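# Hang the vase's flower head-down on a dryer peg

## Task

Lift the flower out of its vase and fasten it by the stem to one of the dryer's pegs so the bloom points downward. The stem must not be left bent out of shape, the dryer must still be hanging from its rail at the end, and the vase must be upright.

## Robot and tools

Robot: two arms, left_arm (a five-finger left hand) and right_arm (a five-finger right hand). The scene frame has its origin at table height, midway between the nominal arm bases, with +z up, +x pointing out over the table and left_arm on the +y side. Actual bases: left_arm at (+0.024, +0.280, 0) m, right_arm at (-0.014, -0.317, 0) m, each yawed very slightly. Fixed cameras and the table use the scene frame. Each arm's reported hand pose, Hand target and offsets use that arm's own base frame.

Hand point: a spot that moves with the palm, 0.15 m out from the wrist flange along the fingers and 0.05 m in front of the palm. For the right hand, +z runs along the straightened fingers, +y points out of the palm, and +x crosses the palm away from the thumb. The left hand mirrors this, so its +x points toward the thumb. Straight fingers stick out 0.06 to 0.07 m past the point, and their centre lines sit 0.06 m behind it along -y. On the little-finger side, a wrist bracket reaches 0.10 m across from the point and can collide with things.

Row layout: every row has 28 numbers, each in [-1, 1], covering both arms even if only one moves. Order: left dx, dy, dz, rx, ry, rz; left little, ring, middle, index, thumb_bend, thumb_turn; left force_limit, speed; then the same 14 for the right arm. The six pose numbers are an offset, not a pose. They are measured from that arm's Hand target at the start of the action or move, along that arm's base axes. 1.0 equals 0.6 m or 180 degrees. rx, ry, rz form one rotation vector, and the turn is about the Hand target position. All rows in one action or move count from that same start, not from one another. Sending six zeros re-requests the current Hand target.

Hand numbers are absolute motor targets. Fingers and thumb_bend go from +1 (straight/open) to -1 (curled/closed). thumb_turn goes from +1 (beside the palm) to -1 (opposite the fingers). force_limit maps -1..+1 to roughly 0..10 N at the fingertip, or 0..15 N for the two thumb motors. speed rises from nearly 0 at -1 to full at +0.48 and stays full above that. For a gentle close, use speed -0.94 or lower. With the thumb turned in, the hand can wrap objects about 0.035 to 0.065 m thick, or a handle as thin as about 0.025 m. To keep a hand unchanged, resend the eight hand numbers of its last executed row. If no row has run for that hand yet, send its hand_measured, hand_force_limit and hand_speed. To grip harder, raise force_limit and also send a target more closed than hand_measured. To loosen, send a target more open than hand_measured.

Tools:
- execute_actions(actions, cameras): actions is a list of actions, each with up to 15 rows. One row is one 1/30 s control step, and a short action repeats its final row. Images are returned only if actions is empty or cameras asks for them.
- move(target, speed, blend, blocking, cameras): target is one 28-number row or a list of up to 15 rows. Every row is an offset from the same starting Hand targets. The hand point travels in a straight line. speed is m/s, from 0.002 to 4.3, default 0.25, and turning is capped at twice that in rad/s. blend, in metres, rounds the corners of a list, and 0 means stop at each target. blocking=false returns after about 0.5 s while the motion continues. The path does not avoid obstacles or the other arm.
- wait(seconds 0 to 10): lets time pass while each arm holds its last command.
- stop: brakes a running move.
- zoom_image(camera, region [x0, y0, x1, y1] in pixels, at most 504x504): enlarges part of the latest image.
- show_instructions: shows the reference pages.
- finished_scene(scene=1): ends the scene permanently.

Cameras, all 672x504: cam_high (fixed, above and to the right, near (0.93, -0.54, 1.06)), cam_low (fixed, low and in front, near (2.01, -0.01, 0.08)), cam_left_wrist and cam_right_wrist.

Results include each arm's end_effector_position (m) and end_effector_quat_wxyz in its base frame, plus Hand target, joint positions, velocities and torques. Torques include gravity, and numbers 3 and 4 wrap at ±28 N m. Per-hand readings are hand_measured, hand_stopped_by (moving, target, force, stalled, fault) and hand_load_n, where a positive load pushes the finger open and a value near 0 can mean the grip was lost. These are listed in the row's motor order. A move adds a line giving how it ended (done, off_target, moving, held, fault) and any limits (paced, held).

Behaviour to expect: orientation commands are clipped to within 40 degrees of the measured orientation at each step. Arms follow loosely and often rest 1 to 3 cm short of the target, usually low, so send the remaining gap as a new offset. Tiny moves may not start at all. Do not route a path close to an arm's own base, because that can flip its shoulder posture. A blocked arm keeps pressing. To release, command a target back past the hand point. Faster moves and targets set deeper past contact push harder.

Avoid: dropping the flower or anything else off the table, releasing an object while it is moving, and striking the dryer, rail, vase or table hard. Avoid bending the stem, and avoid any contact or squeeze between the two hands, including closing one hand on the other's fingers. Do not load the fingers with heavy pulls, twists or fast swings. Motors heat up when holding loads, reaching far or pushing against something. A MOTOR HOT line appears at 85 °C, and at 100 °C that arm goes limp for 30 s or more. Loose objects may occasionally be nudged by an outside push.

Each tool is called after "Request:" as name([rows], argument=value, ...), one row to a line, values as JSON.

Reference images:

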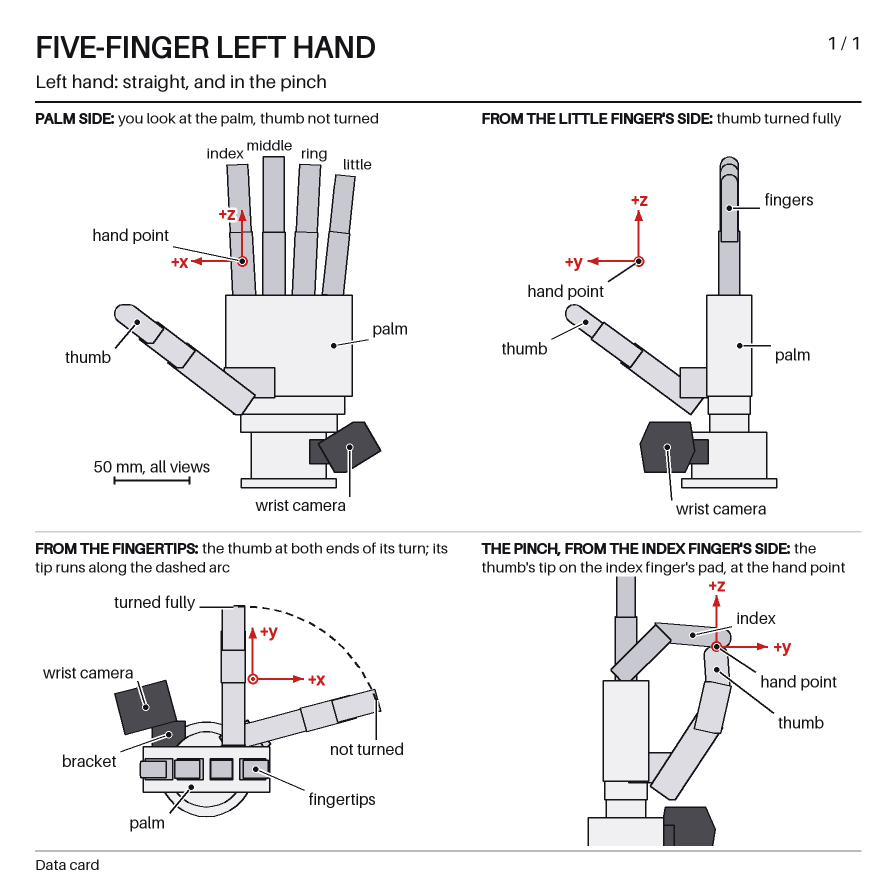

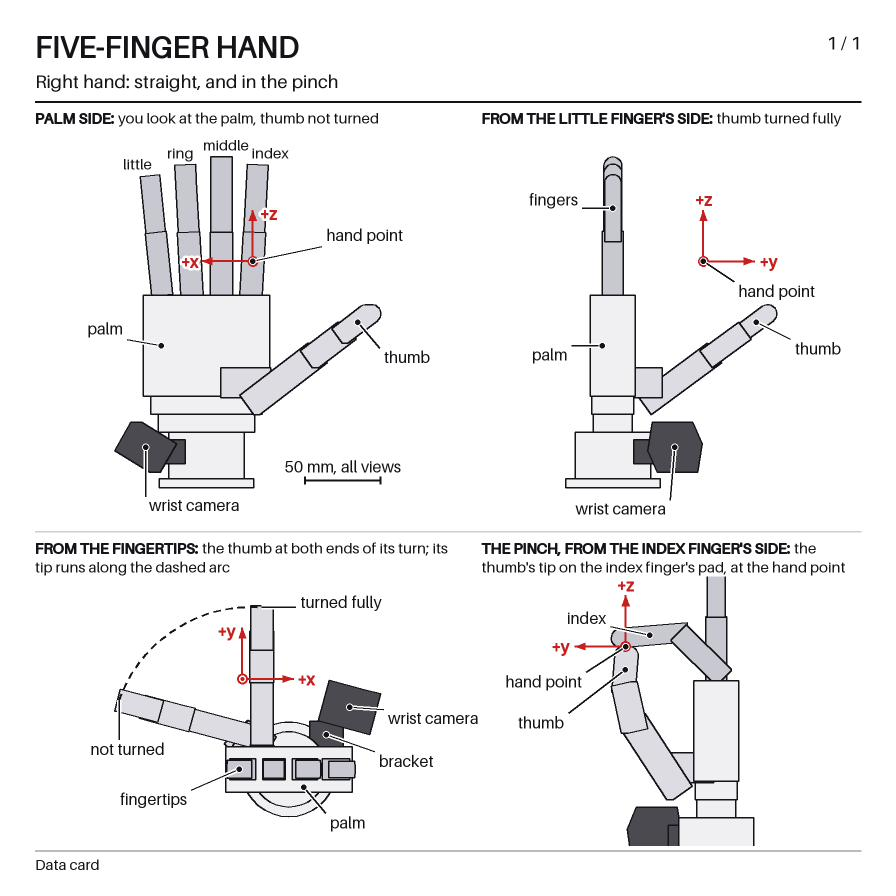

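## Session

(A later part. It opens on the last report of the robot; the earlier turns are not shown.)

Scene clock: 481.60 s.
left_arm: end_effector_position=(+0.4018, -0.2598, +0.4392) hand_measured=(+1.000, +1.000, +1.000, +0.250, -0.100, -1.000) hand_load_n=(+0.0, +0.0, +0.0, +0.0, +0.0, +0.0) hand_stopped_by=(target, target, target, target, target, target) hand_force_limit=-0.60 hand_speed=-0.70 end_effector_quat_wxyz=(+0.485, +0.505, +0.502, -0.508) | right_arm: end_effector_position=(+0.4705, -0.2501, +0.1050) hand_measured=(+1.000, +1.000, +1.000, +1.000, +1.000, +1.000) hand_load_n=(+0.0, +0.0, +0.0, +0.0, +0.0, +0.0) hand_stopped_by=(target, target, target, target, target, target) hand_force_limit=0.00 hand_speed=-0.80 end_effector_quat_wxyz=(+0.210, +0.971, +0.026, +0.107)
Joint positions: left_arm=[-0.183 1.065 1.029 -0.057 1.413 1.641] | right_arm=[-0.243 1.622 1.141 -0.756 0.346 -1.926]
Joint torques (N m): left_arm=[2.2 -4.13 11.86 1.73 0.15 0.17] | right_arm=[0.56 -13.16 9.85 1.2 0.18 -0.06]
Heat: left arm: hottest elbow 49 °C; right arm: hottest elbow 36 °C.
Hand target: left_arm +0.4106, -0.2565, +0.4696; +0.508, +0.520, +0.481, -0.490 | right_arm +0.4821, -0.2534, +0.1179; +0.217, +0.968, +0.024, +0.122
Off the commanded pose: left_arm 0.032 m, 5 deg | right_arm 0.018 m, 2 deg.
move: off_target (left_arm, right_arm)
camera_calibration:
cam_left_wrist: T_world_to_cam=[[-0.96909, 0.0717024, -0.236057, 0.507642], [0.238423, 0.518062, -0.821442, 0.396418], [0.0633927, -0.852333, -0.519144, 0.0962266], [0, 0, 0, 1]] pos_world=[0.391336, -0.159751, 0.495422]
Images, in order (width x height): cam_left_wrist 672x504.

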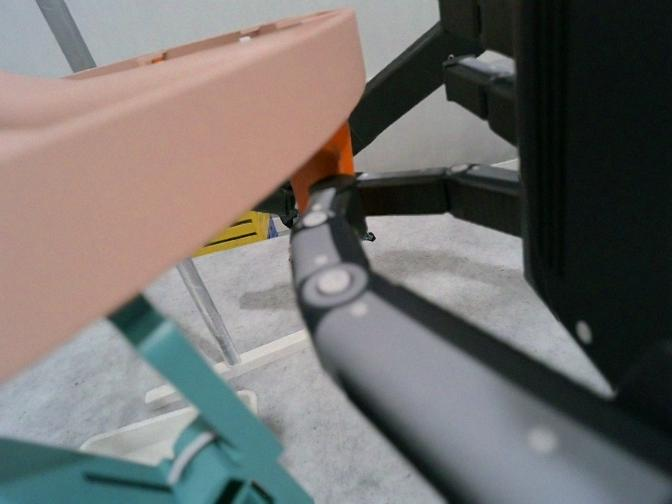

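Request:
move(target=[0,0,0,0,0,0, 1,1,1,0.1,-0.1,-1,0.2,-0.7, 0,0,0,0,0,0, 1,1,1,1,1,1,0,-0.8], speed=0.05, cameras=["cam_left_wrist", "cam_low", "cam_high"])

Request:
zoom_image(camera="cam_left_wrist", region=[200, 80, 450, 300])

Request:
zoom_image(camera="cam_low", region=[200, 80, 330, 180])

Request:
zoom_image(camera="cam_high", region=[250, 80, 370, 220])

Scene clock: 490.37 s.
left_arm: end_effector_position=(+0.4018, -0.2598, +0.4392) hand_measured=(+1.000, +1.000, +1.000, +0.100, -0.100, -1.000) hand_load_n=(+0.0, +0.0, +0.0, +0.0, +0.0, +0.0) hand_stopped_by=(target, target, target, target, target, target) hand_force_limit=0.20 hand_speed=-0.70 end_effector_quat_wxyz=(+0.485, +0.505, +0.502, -0.508) | right_arm: end_effector_position=(+0.4705, -0.2501, +0.1050) hand_measured=(+1.000, +1.000, +1.000, +1.000, +1.000, +1.000) hand_load_n=(+0.0, +0.0, +0.0, +0.0, -0.5, -0.5) hand_stopped_by=(target, target, target, target, target, target) hand_force_limit=0.00 hand_speed=-0.80 end_effector_quat_wxyz=(+0.210, +0.971, +0.026, +0.107)
Joint positions: left_arm=[-0.183 1.065 1.029 -0.057 1.413 1.641] | right_arm=[-0.243 1.622 1.141 -0.756 0.346 -1.926]
Joint torques (N m): left_arm=[2.37 -4.01 11.88 1.77 0.14 0.18] | right_arm=[0.79 -12.98 9.83 1.14 0.18 -0.07]
Heat: left arm: hottest elbow 50 °C; right arm: hottest elbow 36 °C.
Hand target: left_arm +0.4106, -0.2565, +0.4696; +0.508, +0.520, +0.481, -0.490 | right_arm +0.4821, -0.2534, +0.1179; +0.217, +0.968, +0.024, +0.122
Off the commanded pose: left_arm 0.032 m, 5 deg | right_arm 0.018 m, 2 deg.
move: off_target (left_arm, right_arm)
camera_calibration:
cam_left_wrist: T_world_to_cam=[[-0.96909, 0.0717024, -0.236057, 0.507642], [0.238423, 0.518062, -0.821442, 0.396418], [0.0633927, -0.852333, -0.519144, 0.0962266], [0, 0, 0, 1]] pos_world=[0.391336, -0.159751, 0.495422]
Images, in order (width x height): cam_high 672x504, cam_low 672x504, cam_left_wrist 672x504.

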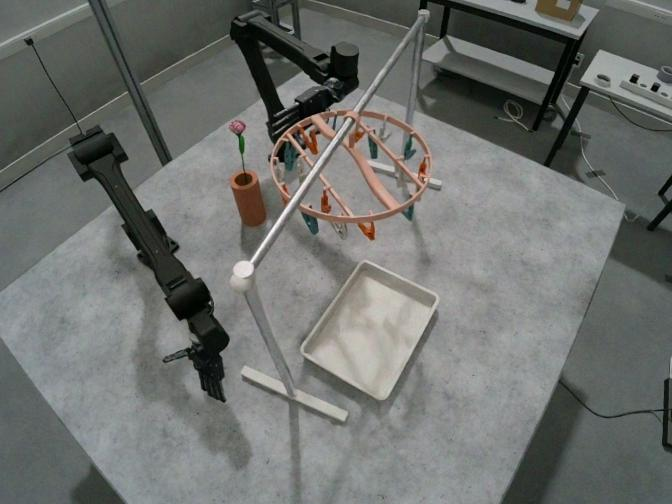

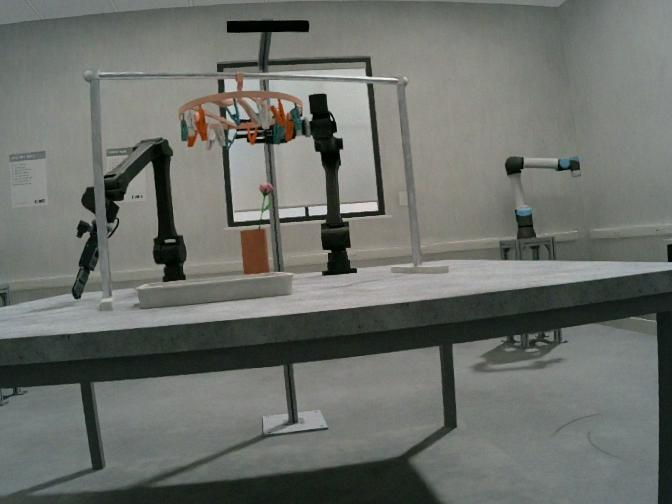

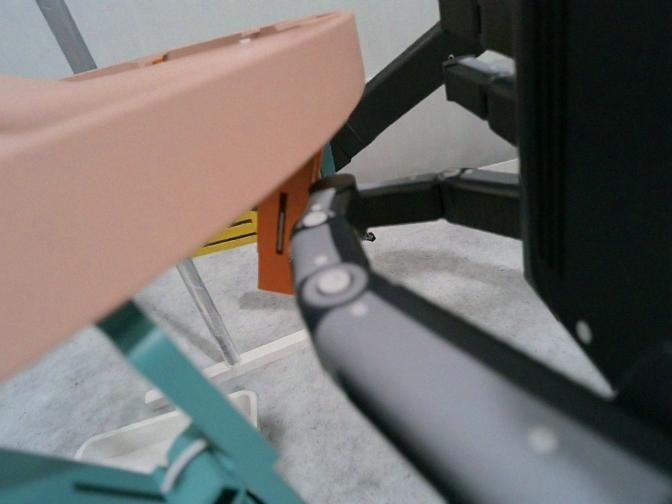

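Scaled by 2.016.

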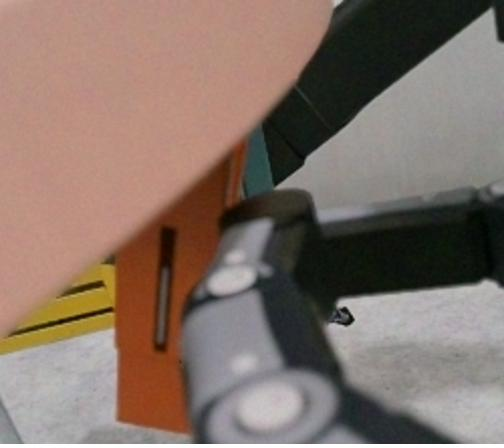

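Scaled by 3.877.

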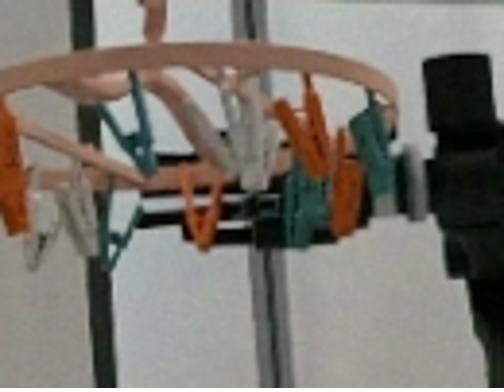

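Scaled by 3.600.

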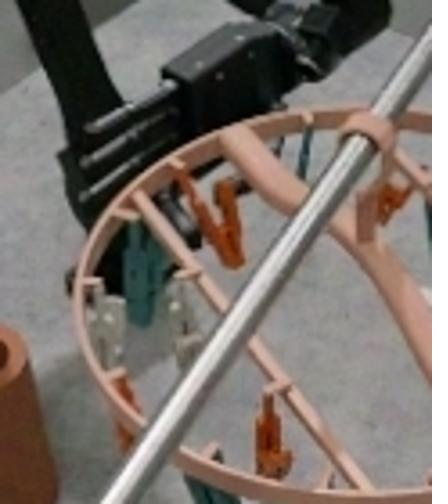

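Request:
move([
  [0,0,0,0,0,0, 1,1,1,1,0.4,-1,-0.6,-0.3, 0,0,0,0,0,0, 1,1,1,1,1,1,0,-0.8],
  [-0.058,-0.0075,0,0,0,0, 1,1,1,0.38,0.4,-1,-0.6,-0.3, 0,0,0,0,0,0, 1,1,1,1,1,1,0,-0.8],
], speed=0.06, cameras=["cam_left_wrist"])

Scene clock: 507.40 s.
left_arm: end_effector_position=(+0.3811, -0.2569, +0.4658) hand_measured=(+1.000, +1.000, +1.000, +0.380, +0.400, -1.000) hand_load_n=(+0.0, +0.0, +0.0, +0.0, +0.0, +0.5) hand_stopped_by=(target, target, target, target, target, target) hand_force_limit=-0.60 hand_speed=-0.30 end_effector_quat_wxyz=(+0.508, +0.514, +0.487, -0.490) | right_arm: end_effector_position=(+0.4705, -0.2501, +0.1050) hand_measured=(+1.000, +1.000, +1.000, +1.000, +1.000, +1.000) hand_load_n=(+0.0, +0.0, +0.0, +0.0, +0.0, +0.0) hand_stopped_by=(target, target, target, target, target, target) hand_force_limit=0.00 hand_speed=-0.80 end_effector_quat_wxyz=(+0.210, +0.971, +0.026, +0.107)
Joint positions: left_arm=[-0.19 0.991 1.023 -0.057 1.389 1.641] | right_arm=[-0.243 1.622 1.141 -0.756 0.346 -1.926]
Joint torques (N m): left_arm=[1.14 -4.31 8.27 0.83 -0.13 0.1] | right_arm=[0.67 -13.1 9.87 1.17 0.18 -0.08]
Heat: left arm: hottest elbow 50 °C; right arm: hottest elbow 36 °C.
Hand target: left_arm +0.3758, -0.2610, +0.4696; +0.508, +0.520, +0.481, -0.490 | right_arm +0.4821, -0.2534, +0.1179; +0.217, +0.968, +0.024, +0.122
Off the commanded pose: left_arm 0.008 m, 1 deg | right_arm 0.018 m, 2 deg.
move: off_target (right_arm)
camera_calibration:
cam_left_wrist: T_world_to_cam=[[-0.952229, 0.0525771, -0.300825, 0.512433], [0.284152, 0.513435, -0.809717, 0.397635], [0.111881, -0.856516, -0.503848, 0.0871446], [0, 0, 0, 1]] pos_world=[0.365215, -0.156462, 0.520033]
Images, in order (width x height): cam_left_wrist 672x504.

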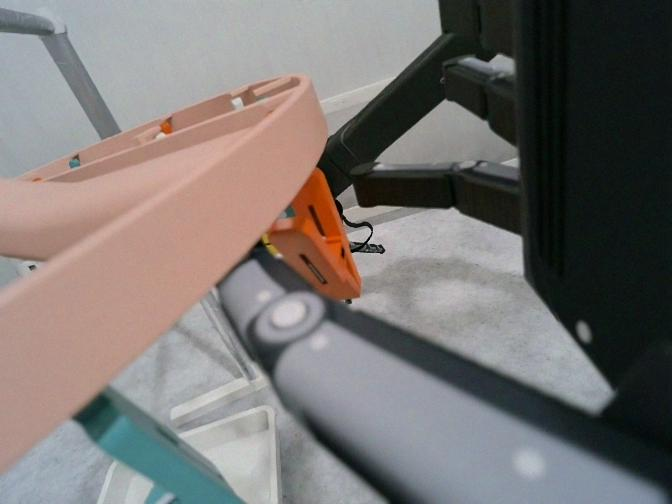

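Request:
move(target=[0,0,-0.042,0,0,0, 1,1,1,0.38,0.4,-1,-0.6,-0.3, 0,0,0,0,0,0, 1,1,1,1,1,1,0,-0.8], speed=0.06, cameras=["cam_left_wrist"])

Scene clock: 515.17 s.
left_arm: end_effector_position=(+0.3801, -0.2567, +0.4364) hand_measured=(+1.000, +1.000, +1.000, +0.380, +0.400, -1.000) hand_load_n=(+0.0, +0.0, +0.0, +0.0, +0.0, +0.0) hand_stopped_by=(target, target, target, target, target, target) hand_force_limit=-0.60 hand_speed=-0.30 end_effector_quat_wxyz=(+0.499, +0.509, +0.496, -0.495) | right_arm: end_effector_position=(+0.4705, -0.2501, +0.1050) hand_measured=(+1.000, +1.000, +1.000, +1.000, +1.000, +1.000) hand_load_n=(+0.0, +0.0, +0.0, +0.0, +0.0, +0.0) hand_stopped_by=(target, target, target, target, target, target) hand_force_limit=0.00 hand_speed=-0.80 end_effector_quat_wxyz=(+0.210, +0.971, +0.026, +0.107)
Joint positions: left_arm=[-0.19 0.991 0.96 -0.028 1.389 1.646] | right_arm=[-0.243 1.622 1.141 -0.756 0.346 -1.926]
Joint torques (N m): left_arm=[1.08 -4.31 8.18 1.76 -0.13 0.14] | right_arm=[0.73 -13.1 9.8 1.17 0.17 -0.07]
Heat: left arm: hottest elbow 48 °C; right arm: hottest elbow 36 °C.
Hand target: left_arm +0.3758, -0.2610, +0.4444; +0.508, +0.520, +0.481, -0.490 | right_arm +0.4821, -0.2534, +0.1179; +0.217, +0.968, +0.024, +0.122
Off the commanded pose: left_arm 0.010 m, 2 deg | right_arm 0.018 m, 2 deg.
move: off_target (right_arm)
camera_calibration:
cam_left_wrist: T_world_to_cam=[[-0.960427, 0.0544852, -0.273151, 0.49412], [0.260988, 0.518588, -0.814218, 0.386016], [0.0972901, -0.853286, -0.512286, 0.0826836], [0, 0, 0, 1]] pos_world=[0.365776, -0.156553, 0.491629]
Images, in order (width x height): cam_left_wrist 672x504.

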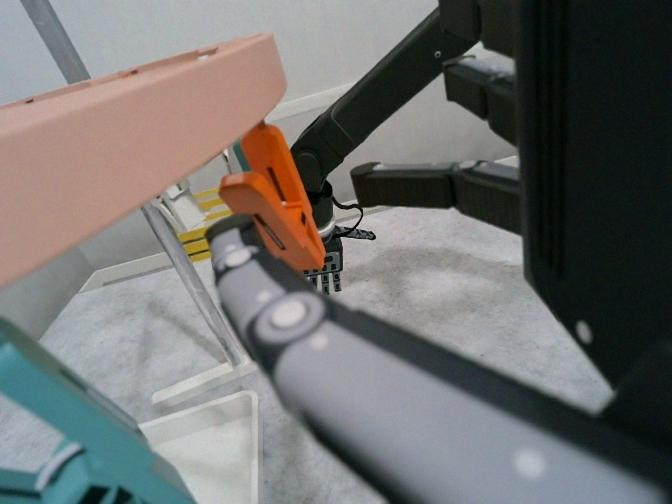

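Request:
move(target=[0.025,-0.012,0.0,0,0,0, 1,1,1,0.38,0.4,-1,-0.6,-0.3, 0,0,0,0,0,0, 1,1,1,1,1,1,0,-0.8], speed=0.06, cameras=["cam_left_wrist"])

Scene clock: 522.53 s.
left_arm: end_effector_position=(+0.3907, -0.2622, +0.4269) hand_measured=(+1.000, +1.000, +1.000, +0.380, +0.400, -1.000) hand_load_n=(+0.0, +0.0, +0.0, +0.0, +0.0, +0.5) hand_stopped_by=(target, target, target, target, target, target) hand_force_limit=-0.60 hand_speed=-0.30 end_effector_quat_wxyz=(+0.497, +0.507, +0.499, -0.496) | right_arm: end_effector_position=(+0.4705, -0.2501, +0.1050) hand_measured=(+1.000, +1.000, +1.000, +1.000, +1.000, +1.000) hand_load_n=(+0.0, +0.0, +0.0, +0.0, +0.0, +0.0) hand_stopped_by=(target, target, target, target, target, target) hand_force_limit=0.00 hand_speed=-0.80 end_effector_quat_wxyz=(+0.210, +0.971, +0.026, +0.107)
Joint positions: left_arm=[-0.201 1.025 0.96 -0.002 1.377 1.646] | right_arm=[-0.243 1.622 1.141 -0.756 0.346 -1.926]
Joint torques (N m): left_arm=[1.03 -3.6 10.03 1.77 -0.12 0.05] | right_arm=[0.73 -12.86 9.84 1.16 0.17 -0.08]
Heat: left arm: hottest elbow 47 °C; right arm: hottest elbow 36 °C.
Hand target: left_arm +0.3908, -0.2682, +0.4444; +0.508, +0.520, +0.481, -0.490 | right_arm +0.4821, -0.2534, +0.1179; +0.217, +0.968, +0.024, +0.122
Off the commanded pose: left_arm 0.018 m, 3 deg | right_arm 0.018 m, 2 deg.
move: off_target (left_arm, right_arm)
camera_calibration:
cam_left_wrist: T_world_to_cam=[[-0.962495, 0.0536044, -0.265951, 0.499474], [0.254185, 0.520842, -0.814932, 0.382069], [0.0948347, -0.851969, -0.514933, 0.0744417], [0, 0, 0, 1]] pos_world=[0.376565, -0.162349, 0.482529]
Images, in order (width x height): cam_left_wrist 672x504.

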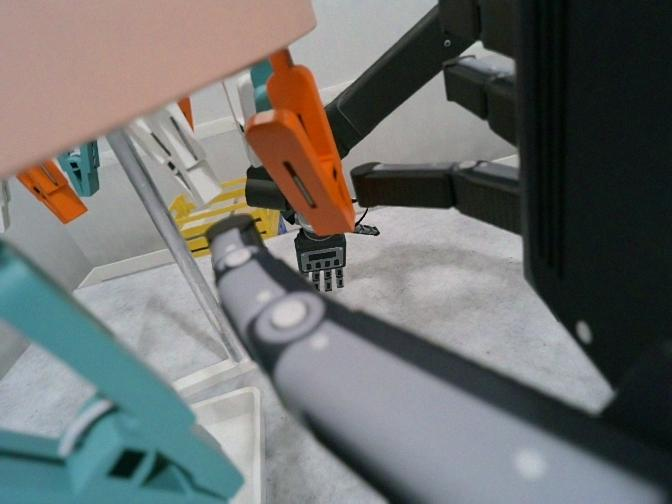

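Request:
move(target=[0.02,-0.003,0.02,0,0,0, 1,1,1,0.38,0.4,-1,-0.6,-0.3, 0,0,0,0,0,0, 1,1,1,1,1,1,0,-0.8], speed=0.06, cameras=["cam_left_wrist"])

Scene clock: 529.57 s.
left_arm: end_effector_position=(+0.3998, -0.2641, +0.4296) hand_measured=(+1.000, +1.000, +1.000, +0.380, +0.400, -1.000) hand_load_n=(+0.0, +0.0, +0.0, +0.0, +0.0, +0.0) hand_stopped_by=(target, target, target, target, target, target) hand_force_limit=-0.60 hand_speed=-0.30 end_effector_quat_wxyz=(+0.497, +0.507, +0.499, -0.497) | right_arm: end_effector_position=(+0.4705, -0.2501, +0.1050) hand_measured=(+1.000, +1.000, +1.000, +1.000, +1.000, +1.000) hand_load_n=(+0.0, +0.0, +0.0, +0.0, +0.0, +0.0) hand_stopped_by=(target, target, target, target, target, target) hand_force_limit=0.00 hand_speed=-0.80 end_effector_quat_wxyz=(+0.210, +0.971, +0.026, +0.107)
Joint positions: left_arm=[-0.201 1.051 0.985 -0.002 1.377 1.646] | right_arm=[-0.243 1.622 1.141 -0.756 0.346 -1.926]
Joint torques (N m): left_arm=[1.14 -3.84 11.89 1.24 -0.03 0.02] | right_arm=[0.73 -13.22 9.83 1.14 0.18 -0.05]
Heat: left arm: hottest elbow 47 °C; right arm: hottest elbow 36 °C.
Hand target: left_arm +0.4028, -0.2700, +0.4564; +0.508, +0.520, +0.481, -0.490 | right_arm +0.4821, -0.2534, +0.1179; +0.217, +0.968, +0.024, +0.122
Off the commanded pose: left_arm 0.028 m, 3 deg | right_arm 0.018 m, 2 deg.
move: off_target (left_arm, right_arm)
camera_calibration:
cam_left_wrist: T_world_to_cam=[[-0.962887, 0.0537294, -0.264504, 0.508611], [0.253001, 0.521049, -0.815168, 0.383474], [0.0940212, -0.851834, -0.515304, 0.0739427], [0, 0, 0, 1]] pos_world=[0.385763, -0.164149, 0.485228]
Images, in order (width x height): cam_left_wrist 672x504.

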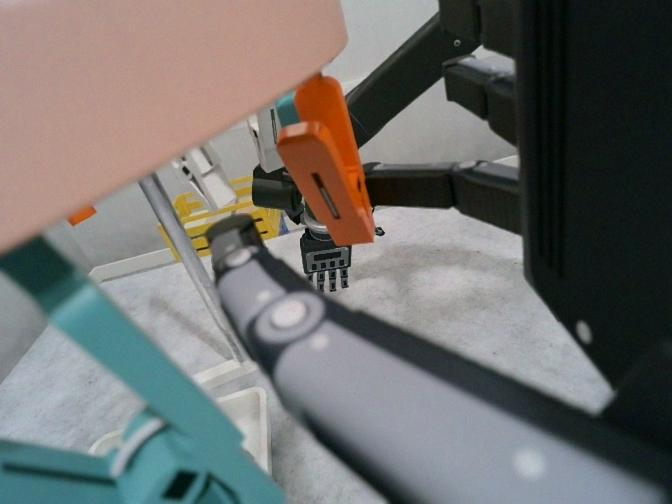

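Request:
move(target=[0.026,0.0,0.018,0,0,0, 1,1,1,0.38,0.4,-1,-0.6,-0.3, 0,0,0,0,0,0, 1,1,1,1,1,1,0,-0.8], speed=0.06, cameras=["cam_left_wrist"])

Request:
zoom_image(camera="cam_left_wrist", region=[200, 80, 450, 300])

Scene clock: 534.97 s.
left_arm: end_effector_position=(+0.4149, -0.2675, +0.4431) hand_measured=(+1.000, +1.000, +1.000, +0.380, +0.400, -1.000) hand_load_n=(+0.0, +0.0, +0.0, +0.0, +0.0, +0.0) hand_stopped_by=(target, target, target, target, target, target) hand_force_limit=-0.60 hand_speed=-0.30 end_effector_quat_wxyz=(+0.501, +0.511, +0.494, -0.494) | right_arm: end_effector_position=(+0.4705, -0.2501, +0.1050) hand_measured=(+1.000, +1.000, +1.000, +1.000, +1.000, +1.000) hand_load_n=(+0.0, +0.0, +0.0, +0.0, +0.0, +0.0) hand_stopped_by=(target, target, target, target, target, target) hand_force_limit=0.00 hand_speed=-0.80 end_effector_quat_wxyz=(+0.210, +0.971, +0.026, +0.107)
Joint positions: left_arm=[-0.201 1.093 1.042 -0.002 1.38 1.646] | right_arm=[-0.243 1.622 1.141 -0.756 0.346 -1.926]
Joint torques (N m): left_arm=[1.9 -4.48 11.89 0.8 0.13 -0.04] | right_arm=[0.56 -13.1 9.88 1.17 0.17 -0.06]
Heat: left arm: hottest elbow 48 °C; right arm: hottest elbow 36 °C.
Hand target: left_arm +0.4184, -0.2700, +0.4672; +0.508, +0.520, +0.481, -0.490 | right_arm +0.4821, -0.2534, +0.1179; +0.217, +0.968, +0.024, +0.122
Off the commanded pose: left_arm 0.025 m, 2 deg | right_arm 0.018 m, 2 deg.
move: off_target (left_arm, right_arm)
camera_calibration:
cam_left_wrist: T_world_to_cam=[[-0.958644, 0.0557668, -0.279091, 0.532212], [0.266784, 0.517646, -0.812938, 0.384844], [0.0991355, -0.853775, -0.511116, 0.0720781], [0, 0, 0, 1]] pos_world=[0.400386, -0.167354, 0.49823]
Images, in order (width x height): cam_left_wrist 672x504.

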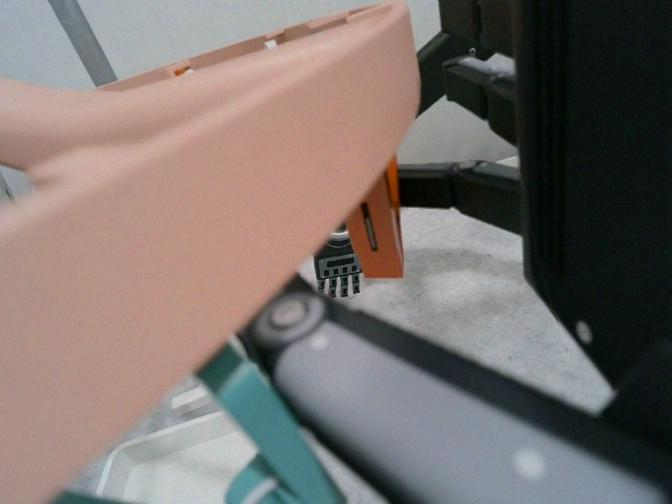

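Scaled by 2.016.

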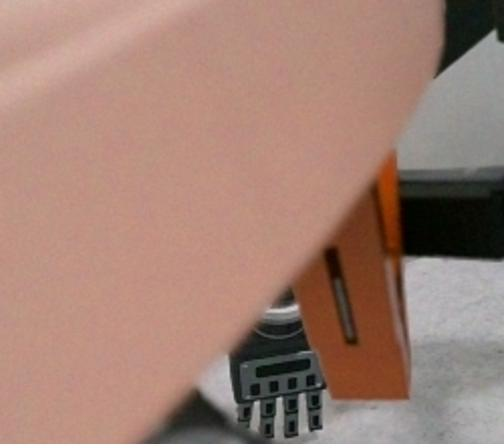

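Request:
move(target=[0.0,0.0,-0.006,0,0,0, 1,1,1,0.38,-0.05,-1,-0.6,-0.6, 0,0,0,0,0,0, 1,1,1,1,1,1,0,-0.8], speed=0.06, cameras=["cam_left_wrist"])

Request:
zoom_image(camera="cam_left_wrist", region=[200, 80, 450, 300])

Scene clock: 547.13 s.
left_arm: end_effector_position=(+0.4154, -0.2676, +0.4424) hand_measured=(+1.000, +1.000, +1.000, +0.380, -0.050, -1.000) hand_load_n=(+0.0, +0.0, +0.0, +0.0, +0.0, +0.0) hand_stopped_by=(target, target, target, target, target, target) hand_force_limit=-0.60 hand_speed=-0.60 end_effector_quat_wxyz=(+0.500, +0.510, +0.495, -0.495) | right_arm: end_effector_position=(+0.4705, -0.2501, +0.1050) hand_measured=(+1.000, +1.000, +1.000, +1.000, +1.000, +1.000) hand_load_n=(+0.0, +0.0, +0.0, +0.0, +0.0, +0.0) hand_stopped_by=(target, target, target, target, target, target) hand_force_limit=0.00 hand_speed=-0.80 end_effector_quat_wxyz=(+0.210, +0.971, +0.026, +0.107)
Joint positions: left_arm=[-0.201 1.094 1.042 -0.002 1.38 1.646] | right_arm=[-0.243 1.622 1.141 -0.756 0.346 -1.926]
Joint torques (N m): left_arm=[1.79 -4.42 11.32 1.01 0.12 0] | right_arm=[0.73 -13.33 9.88 1.17 0.17 -0.07]
Heat: left arm: hottest elbow 49 °C; right arm: hottest elbow 36 °C.
Hand target: left_arm +0.4184, -0.2700, +0.4636; +0.508, +0.520, +0.481, -0.490 | right_arm +0.4821, -0.2534, +0.1179; +0.217, +0.968, +0.024, +0.122
Off the commanded pose: left_arm 0.022 m, 2 deg | right_arm 0.018 m, 2 deg.
move: off_target (left_arm, right_arm)
camera_calibration:
cam_left_wrist: T_world_to_cam=[[-0.959088, 0.0558366, -0.277549, 0.531949], [0.265488, 0.517853, -0.813231, 0.384975], [0.0983214, -0.853645, -0.51149, 0.0721712], [0, 0, 0, 1]] pos_world=[0.400883, -0.167454, 0.49763]
Images, in order (width x height): cam_left_wrist 672x504.

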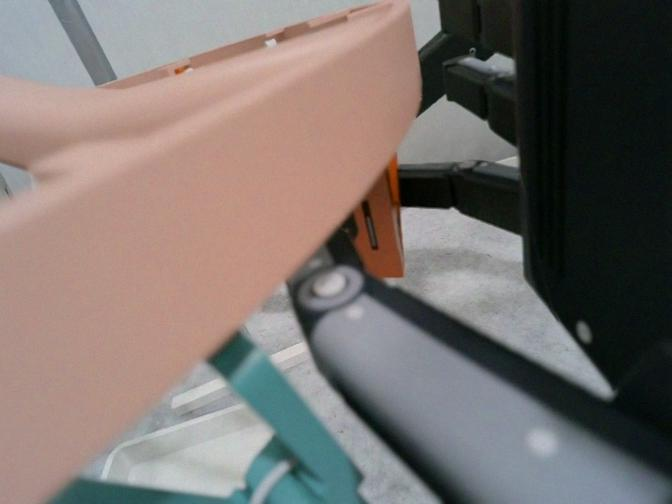

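Scaled by 2.016.

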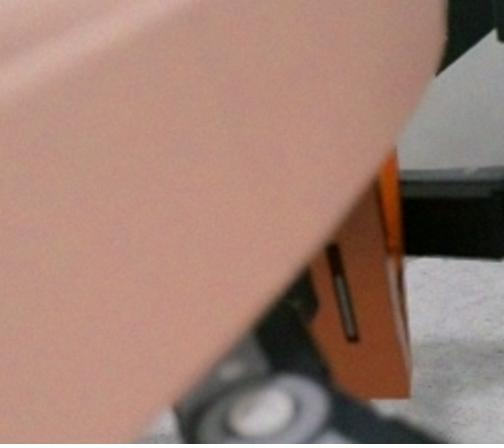

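Request:
move(target=[0.0,0.0,0,0,0,0, 1,1,1,0.3,-0.35,-1,-0.6,-0.6, 0,0,0,0,0,0, 1,1,1,1,1,1,0,-0.8], speed=0.06, cameras=["cam_left_wrist"])

Request:
zoom_image(camera="cam_left_wrist", region=[200, 80, 450, 300])

Scene clock: 558.37 s.
left_arm: end_effector_position=(+0.4151, -0.2677, +0.4424) hand_measured=(+1.000, +1.000, +1.000, +0.300, -0.350, -1.000) hand_load_n=(+0.0, +0.0, +0.0, +0.0, +0.0, +0.0) hand_stopped_by=(target, target, target, target, target, target) hand_force_limit=-0.60 hand_speed=-0.60 end_effector_quat_wxyz=(+0.500, +0.511, +0.494, -0.495) | right_arm: end_effector_position=(+0.4705, -0.2501, +0.1050) hand_measured=(+1.000, +1.000, +1.000, +1.000, +1.000, +1.000) hand_load_n=(+0.0, +0.0, +0.0, +0.0, +0.0, +0.0) hand_stopped_by=(target, target, target, target, target, target) hand_force_limit=0.00 hand_speed=-0.80 end_effector_quat_wxyz=(+0.210, +0.971, +0.026, +0.107)
Joint positions: left_arm=[-0.201 1.094 1.042 -0.002 1.381 1.646] | right_arm=[-0.243 1.622 1.141 -0.756 0.346 -1.926]
Joint torques (N m): left_arm=[1.9 -4.42 11.32 0.95 0.12 0.01] | right_arm=[0.73 -13.04 9.78 1.17 0.18 -0.04]
Heat: left arm: hottest elbow 49 °C; right arm: hottest elbow 36 °C.
Hand target: left_arm +0.4184, -0.2700, +0.4636; +0.508, +0.520, +0.481, -0.490 | right_arm +0.4821, -0.2534, +0.1179; +0.217, +0.968, +0.024, +0.122
Off the commanded pose: left_arm 0.022 m, 2 deg | right_arm 0.018 m, 2 deg.
move: off_target (left_arm, right_arm)
camera_calibration:
cam_left_wrist: T_world_to_cam=[[-0.958996, 0.0573002, -0.277567, 0.532077], [0.266296, 0.51743, -0.813236, 0.384661], [0.0970228, -0.853805, -0.511472, 0.0725794], [0, 0, 0, 1]] pos_world=[0.400785, -0.167554, 0.49763]
Images, in order (width x height): cam_left_wrist 672x504.

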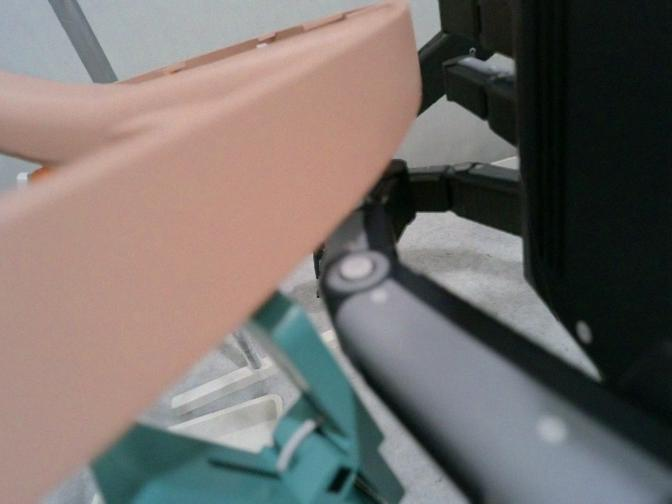

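Scaled by 2.016.

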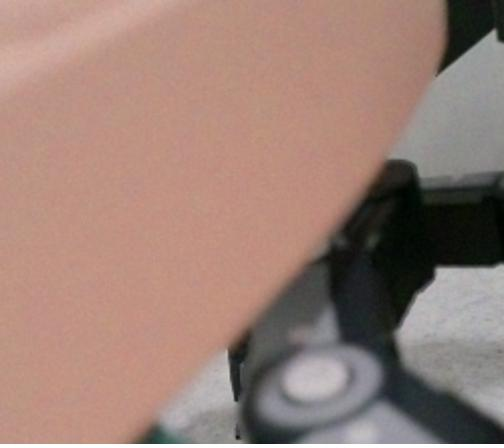

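Request:
wait(seconds=0.1, cameras=["all"])

Request:
zoom_image(camera="cam_low", region=[200, 80, 330, 180])

Request:
zoom_image(camera="cam_high", region=[250, 80, 370, 200])

Scene clock: 562.77 s.
left_arm: end_effector_position=(+0.4151, -0.2677, +0.4424) hand_measured=(+1.000, +1.000, +1.000, +0.300, -0.350, -1.000) hand_load_n=(+0.0, +0.0, +0.0, +0.0, +0.0, +0.0) hand_stopped_by=(target, target, target, target, target, target) hand_force_limit=-0.60 hand_speed=-0.60 end_effector_quat_wxyz=(+0.500, +0.511, +0.494, -0.495) | right_arm: end_effector_position=(+0.4705, -0.2501, +0.1050) hand_measured=(+1.000, +1.000, +1.000, +1.000, +1.000, +1.000) hand_load_n=(+0.0, +0.0, +0.0, +0.0, +0.0, +0.0) hand_stopped_by=(target, target, target, target, target, target) hand_force_limit=0.00 hand_speed=-0.80 end_effector_quat_wxyz=(+0.210, +0.971, +0.026, +0.107)
Joint positions: left_arm=[-0.201 1.094 1.042 -0.002 1.381 1.646] | right_arm=[-0.243 1.622 1.141 -0.756 0.346 -1.926]
Joint torques (N m): left_arm=[1.85 -4.31 11.33 0.99 0.11 0.01] | right_arm=[0.73 -12.81 9.83 1.16 0.18 -0.06]
Heat: left arm: hottest elbow 50 °C; right arm: hottest elbow 36 °C.
Hand target: left_arm +0.4184, -0.2700, +0.4636; +0.508, +0.520, +0.481, -0.490 | right_arm +0.4821, -0.2534, +0.1179; +0.217, +0.968, +0.024, +0.122
Off the commanded pose: left_arm 0.022 m, 2 deg | right_arm 0.018 m, 2 deg.
wait: 0.10 s; at rest from the start
camera_calibration:
cam_left_wrist: T_world_to_cam=[[-0.958996, 0.0573002, -0.277567, 0.532077], [0.266296, 0.51743, -0.813236, 0.384661], [0.0970228, -0.853805, -0.511472, 0.0725794], [0, 0, 0, 1]] pos_world=[0.400785, -0.167554, 0.49763]

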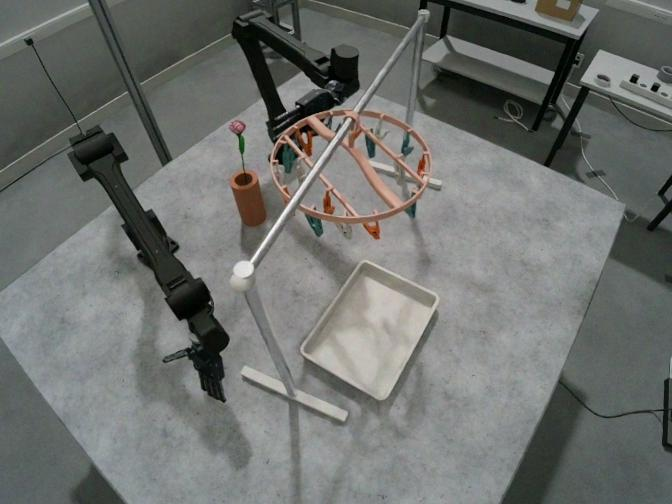

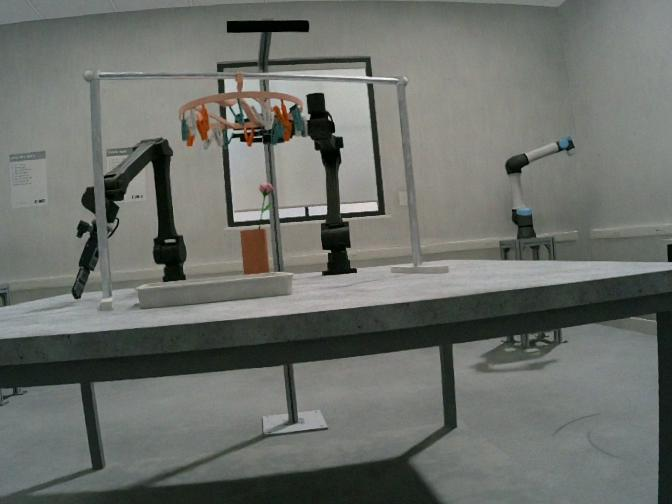

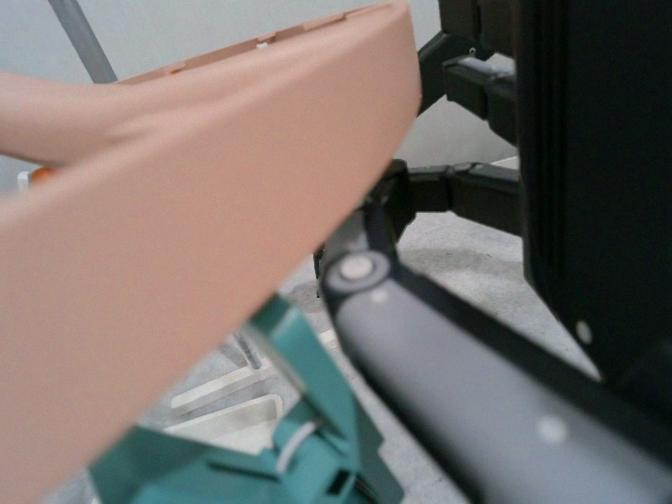

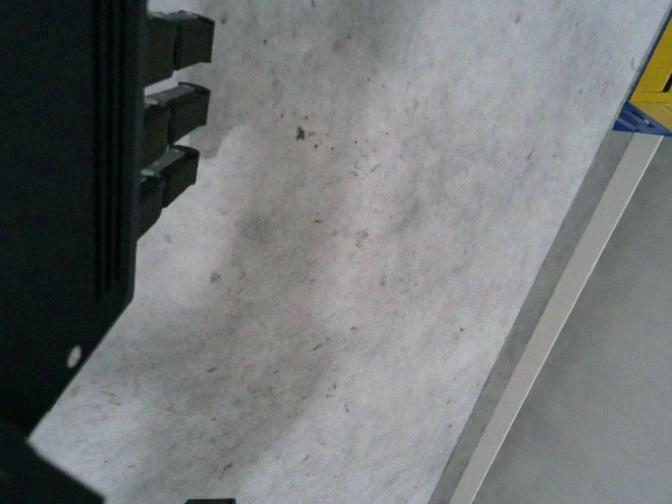

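Scaled by 3.877.

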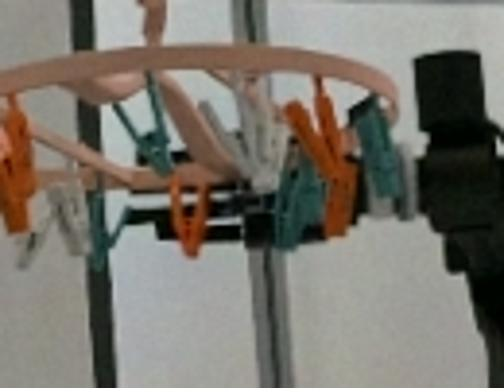

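Scaled by 4.200.

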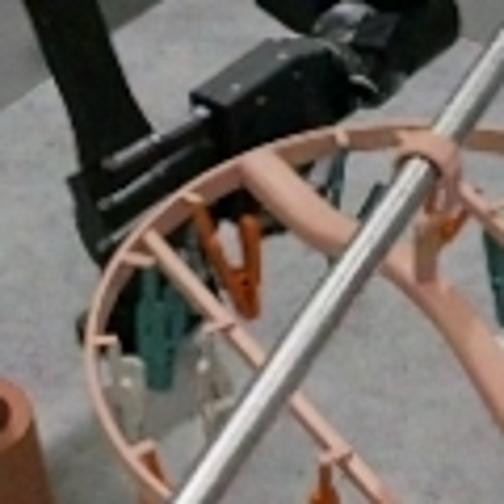

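Request:
move([
  [0,0,0,0,0,0, 1,1,1,1,0.4,-1,-0.6,0, 0,0,0,0,0,0, 1,1,1,1,1,1,0,-0.8],
  [-0.11,0.01,-0.035,0,0,0.122, 1,1,1,0.3,0.4,-1,-0.6,0, 0,0,0,0,0,0, 1,1,1,1,1,1,0,-0.8],
], speed=0.08, cameras=["cam_left_wrist"])

Scene clock: 606.37 s.
left_arm: end_effector_position=(+0.3595, -0.2608, +0.4398) hand_measured=(+1.000, +1.000, +1.000, +0.300, +0.400, -1.000) hand_load_n=(+0.0, +0.0, +0.0, +0.0, +0.0, +0.0) hand_stopped_by=(target, target, target, target, target, target) hand_force_limit=-0.60 hand_speed=0.00 end_effector_quat_wxyz=(+0.594, +0.416, +0.575, -0.378) | right_arm: end_effector_position=(+0.4705, -0.2501, +0.1050) hand_measured=(+1.000, +1.000, +1.000, +1.000, +1.000, +1.000) hand_load_n=(+0.0, +0.0, +0.0, +0.0, +0.0, +0.0) hand_stopped_by=(target, target, target, target, target, target) hand_force_limit=0.00 hand_speed=-0.80 end_effector_quat_wxyz=(+0.210, +0.971, +0.026, +0.107)
Joint positions: left_arm=[-0.419 0.77 0.839 -0.079 0.775 1.638] | right_arm=[-0.243 1.622 1.141 -0.756 0.346 -1.926]
Joint torques (N m): left_arm=[1.03 -1.96 8.43 1.05 -0.17 -0.06] | right_arm=[0.79 -13.33 9.84 1.18 0.17 -0.07]
Heat: left arm: hottest elbow 50 °C; right arm: hottest elbow 37 °C.
Hand target: left_arm +0.3524, -0.2640, +0.4426; +0.592, +0.419, +0.571, -0.384 | right_arm +0.4821, -0.2534, +0.1179; +0.217, +0.968, +0.024, +0.122
Off the commanded pose: left_arm 0.008 m, 1 deg | right_arm 0.018 m, 2 deg.
move: off_target (right_arm)
camera_calibration:
cam_left_wrist: T_world_to_cam=[[-0.898334, -0.306429, -0.314796, 0.377455], [0.0809335, 0.588861, -0.804172, 0.475005], [0.431793, -0.747893, -0.504194, -0.0134219], [0, 0, 0, 1]] pos_world=[0.306432, -0.174087, 0.494039]
Images, in order (width x height): cam_left_wrist 672x504.

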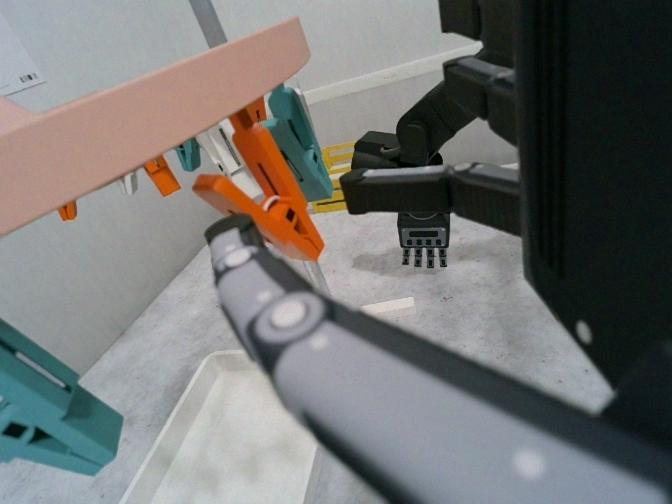

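Request:
move(target=[0.045,-0.005,0.008,0,0,0, 1,1,1,0.3,0.4,-1,-0.6,0, 0,0,0,0,0,0, 1,1,1,1,1,1,0,-0.8], speed=0.06, cameras=["cam_left_wrist"])

Scene clock: 616.57 s.
left_arm: end_effector_position=(+0.3743, -0.2692, +0.4135) hand_measured=(+1.000, +1.000, +1.000, +0.300, +0.400, -1.000) hand_load_n=(+0.0, +0.0, +0.0, +0.0, +0.0, +0.5) hand_stopped_by=(target, target, target, target, target, target) hand_force_limit=-0.60 hand_speed=0.00 end_effector_quat_wxyz=(+0.569, +0.418, +0.592, -0.389) | right_arm: end_effector_position=(+0.4705, -0.2501, +0.1050) hand_measured=(+1.000, +1.000, +1.000, +1.000, +1.000, +1.000) hand_load_n=(+0.0, +0.0, +0.0, +0.0, -0.5, +0.0) hand_stopped_by=(target, target, target, target, target, target) hand_force_limit=0.00 hand_speed=-0.80 end_effector_quat_wxyz=(+0.210, +0.971, +0.026, +0.107)
Joint positions: left_arm=[-0.413 0.833 0.839 -0.079 0.8 1.638] | right_arm=[-0.243 1.622 1.141 -0.756 0.346 -1.926]
Joint torques (N m): left_arm=[2.2 -1.9 11.67 2.13 0.12 -0.04] | right_arm=[0.79 -13.22 9.87 1.13 0.16 -0.07]
Heat: left arm: hottest elbow 48 °C; right arm: hottest elbow 37 °C.
Hand target: left_arm +0.3794, -0.2670, +0.4474; +0.592, +0.419, +0.571, -0.384 | right_arm +0.4821, -0.2534, +0.1179; +0.217, +0.968, +0.024, +0.122
Off the commanded pose: left_arm 0.034 m, 4 deg | right_arm 0.018 m, 2 deg.
move: off_target (left_arm, right_arm)
camera_calibration:
cam_left_wrist: T_world_to_cam=[[-0.920683, -0.282586, -0.269235, 0.37579], [0.0455628, 0.607269, -0.793189, 0.471233], [0.387642, -0.742543, -0.546227, -0.00401538], [0, 0, 0, 1]] pos_world=[0.326069, -0.182954, 0.472759]
Images, in order (width x height): cam_left_wrist 672x504.

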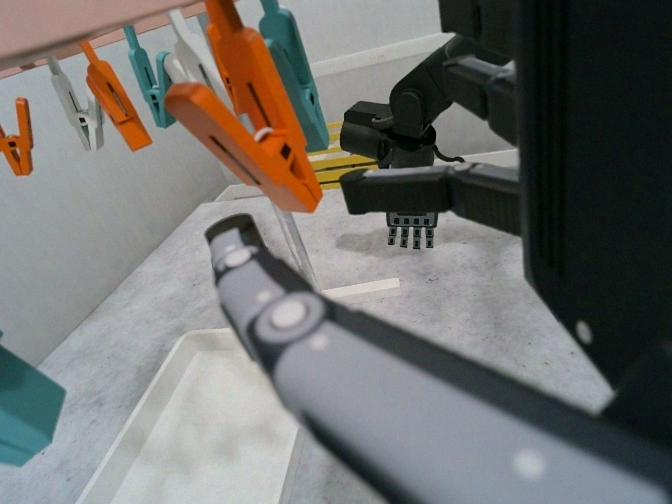

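Request:
move(target=[0.017,0.002,0.045,0,0,0, 1,1,1,0.3,0.4,-1,-0.6,0, 0,0,0,0,0,0, 1,1,1,1,1,1,0,-0.8], speed=0.06, cameras=["cam_left_wrist"])

Scene clock: 625.50 s.
left_arm: end_effector_position=(+0.3850, -0.2687, +0.4447) hand_measured=(+1.000, +1.000, +1.000, +0.300, +0.400, -1.000) hand_load_n=(+0.0, +0.0, +0.0, +0.0, +0.0, +0.5) hand_stopped_by=(target, target, target, target, target, target) hand_force_limit=-0.60 hand_speed=0.00 end_effector_quat_wxyz=(+0.579, +0.419, +0.583, -0.387) | right_arm: end_effector_position=(+0.4705, -0.2501, +0.1050) hand_measured=(+1.000, +1.000, +1.000, +1.000, +1.000, +1.000) hand_load_n=(+0.0, +0.0, +0.0, +0.0, +0.0, +0.0) hand_stopped_by=(target, target, target, target, target, target) hand_force_limit=0.00 hand_speed=-0.80 end_effector_quat_wxyz=(+0.210, +0.971, +0.026, +0.107)
Joint positions: left_arm=[-0.396 0.861 0.916 -0.1 0.817 1.638] | right_arm=[-0.243 1.622 1.141 -0.756 0.346 -1.926]
Joint torques (N m): left_arm=[2.32 -1.96 12.36 1.02 0.12 -0.05] | right_arm=[0.62 -13.1 9.87 1.17 0.19 -0.05]
Heat: left arm: hottest elbow 48 °C; right arm: hottest elbow 37 °C.
Hand target: left_arm +0.3896, -0.2658, +0.4744; +0.592, +0.419, +0.571, -0.384 | right_arm +0.4821, -0.2534, +0.1179; +0.217, +0.968, +0.024, +0.122
Off the commanded pose: left_arm 0.030 m, 2 deg | right_arm 0.018 m, 2 deg.
move: off_target (left_arm, right_arm)
camera_calibration:
cam_left_wrist: T_world_to_cam=[[-0.913696, -0.285856, -0.28887, 0.399374], [0.0655192, 0.597894, -0.798893, 0.487634], [0.401082, -0.748872, -0.527564, -0.00584824], [0, 0, 0, 1]] pos_world=[0.335303, -0.181769, 0.501849]
Images, in order (width x height): cam_left_wrist 672x504.

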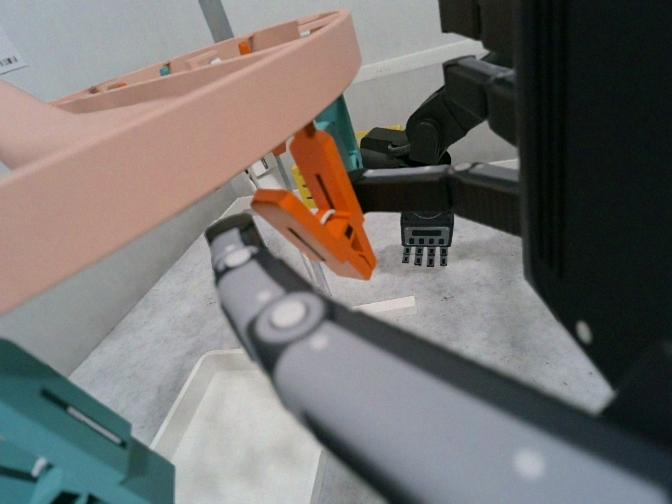

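Request:
zoom_image(camera="cam_left_wrist", region=[200, 80, 450, 300])

Scaled by 2.016.

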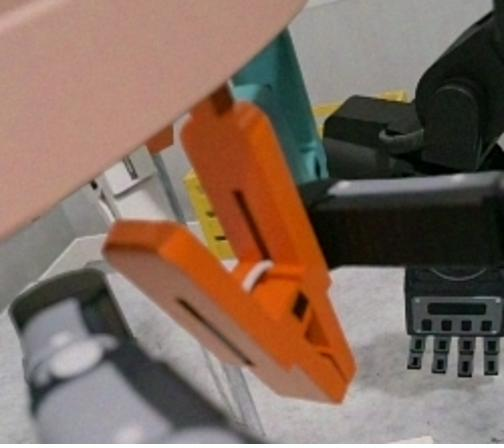

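Request:
move(target=[0.018,0.002,0.0,0,0,0, 1,1,1,0.3,0.4,-1,-0.6,0, 0,0,0,0,0,0, 1,1,1,1,1,1,0,-0.8], speed=0.06, cameras=["cam_left_wrist"])

Request:
zoom_image(camera="cam_left_wrist", region=[200, 80, 450, 300])

Scene clock: 642.83 s.
left_arm: end_effector_position=(+0.3953, -0.2672, +0.4414) hand_measured=(+1.000, +1.000, +1.000, +0.300, +0.400, -1.000) hand_load_n=(+0.0, -0.5, +0.0, +0.0, +0.0, +0.5) hand_stopped_by=(target, target, target, target, target, target) hand_force_limit=-0.60 hand_speed=0.00 end_effector_quat_wxyz=(+0.574, +0.418, +0.587, -0.388) | right_arm: end_effector_position=(+0.4705, -0.2501, +0.1050) hand_measured=(+1.000, +1.000, +1.000, +1.000, +1.000, +1.000) hand_load_n=(+0.0, +0.0, +0.0, +0.0, +0.0, +0.0) hand_stopped_by=(target, target, target, target, target, target) hand_force_limit=0.00 hand_speed=-0.80 end_effector_quat_wxyz=(+0.210, +0.971, +0.026, +0.107)
Joint positions: left_arm=[-0.377 0.889 0.93 -0.1 0.835 1.638] | right_arm=[-0.243 1.622 1.141 -0.756 0.346 -1.926]
Joint torques (N m): left_arm=[2.32 -2.08 12.34 1.48 0.12 -0.03] | right_arm=[0.79 -13.16 9.85 1.11 0.17 -0.06]
Heat: left arm: hottest elbow 50 °C; right arm: hottest elbow 37 °C.
Hand target: left_arm +0.4004, -0.2646, +0.4744; +0.592, +0.419, +0.571, -0.384 | right_arm +0.4821, -0.2534, +0.1179; +0.217, +0.968, +0.024, +0.122
Off the commanded pose: left_arm 0.034 m, 3 deg | right_arm 0.018 m, 2 deg.
move: off_target (left_arm, right_arm)
camera_calibration:
cam_left_wrist: T_world_to_cam=[[-0.917418, -0.284707, -0.278003, 0.40513], [0.0549483, 0.601301, -0.797131, 0.487675], [0.394112, -0.746578, -0.536001, -0.00357303], [0, 0, 0, 1]] pos_world=[0.346285, -0.180564, 0.499453]
Images, in order (width x height): cam_left_wrist 672x504.

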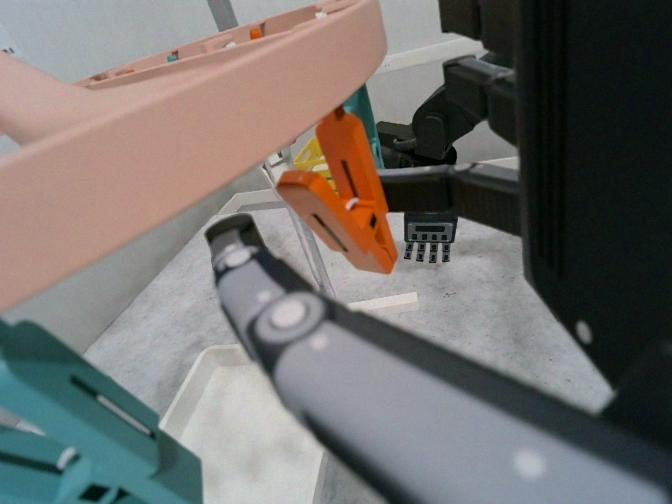

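Scaled by 2.016.

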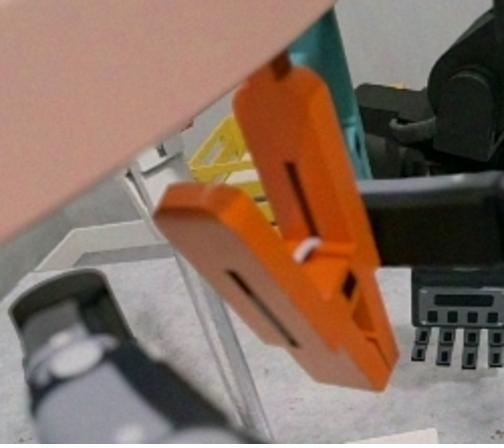

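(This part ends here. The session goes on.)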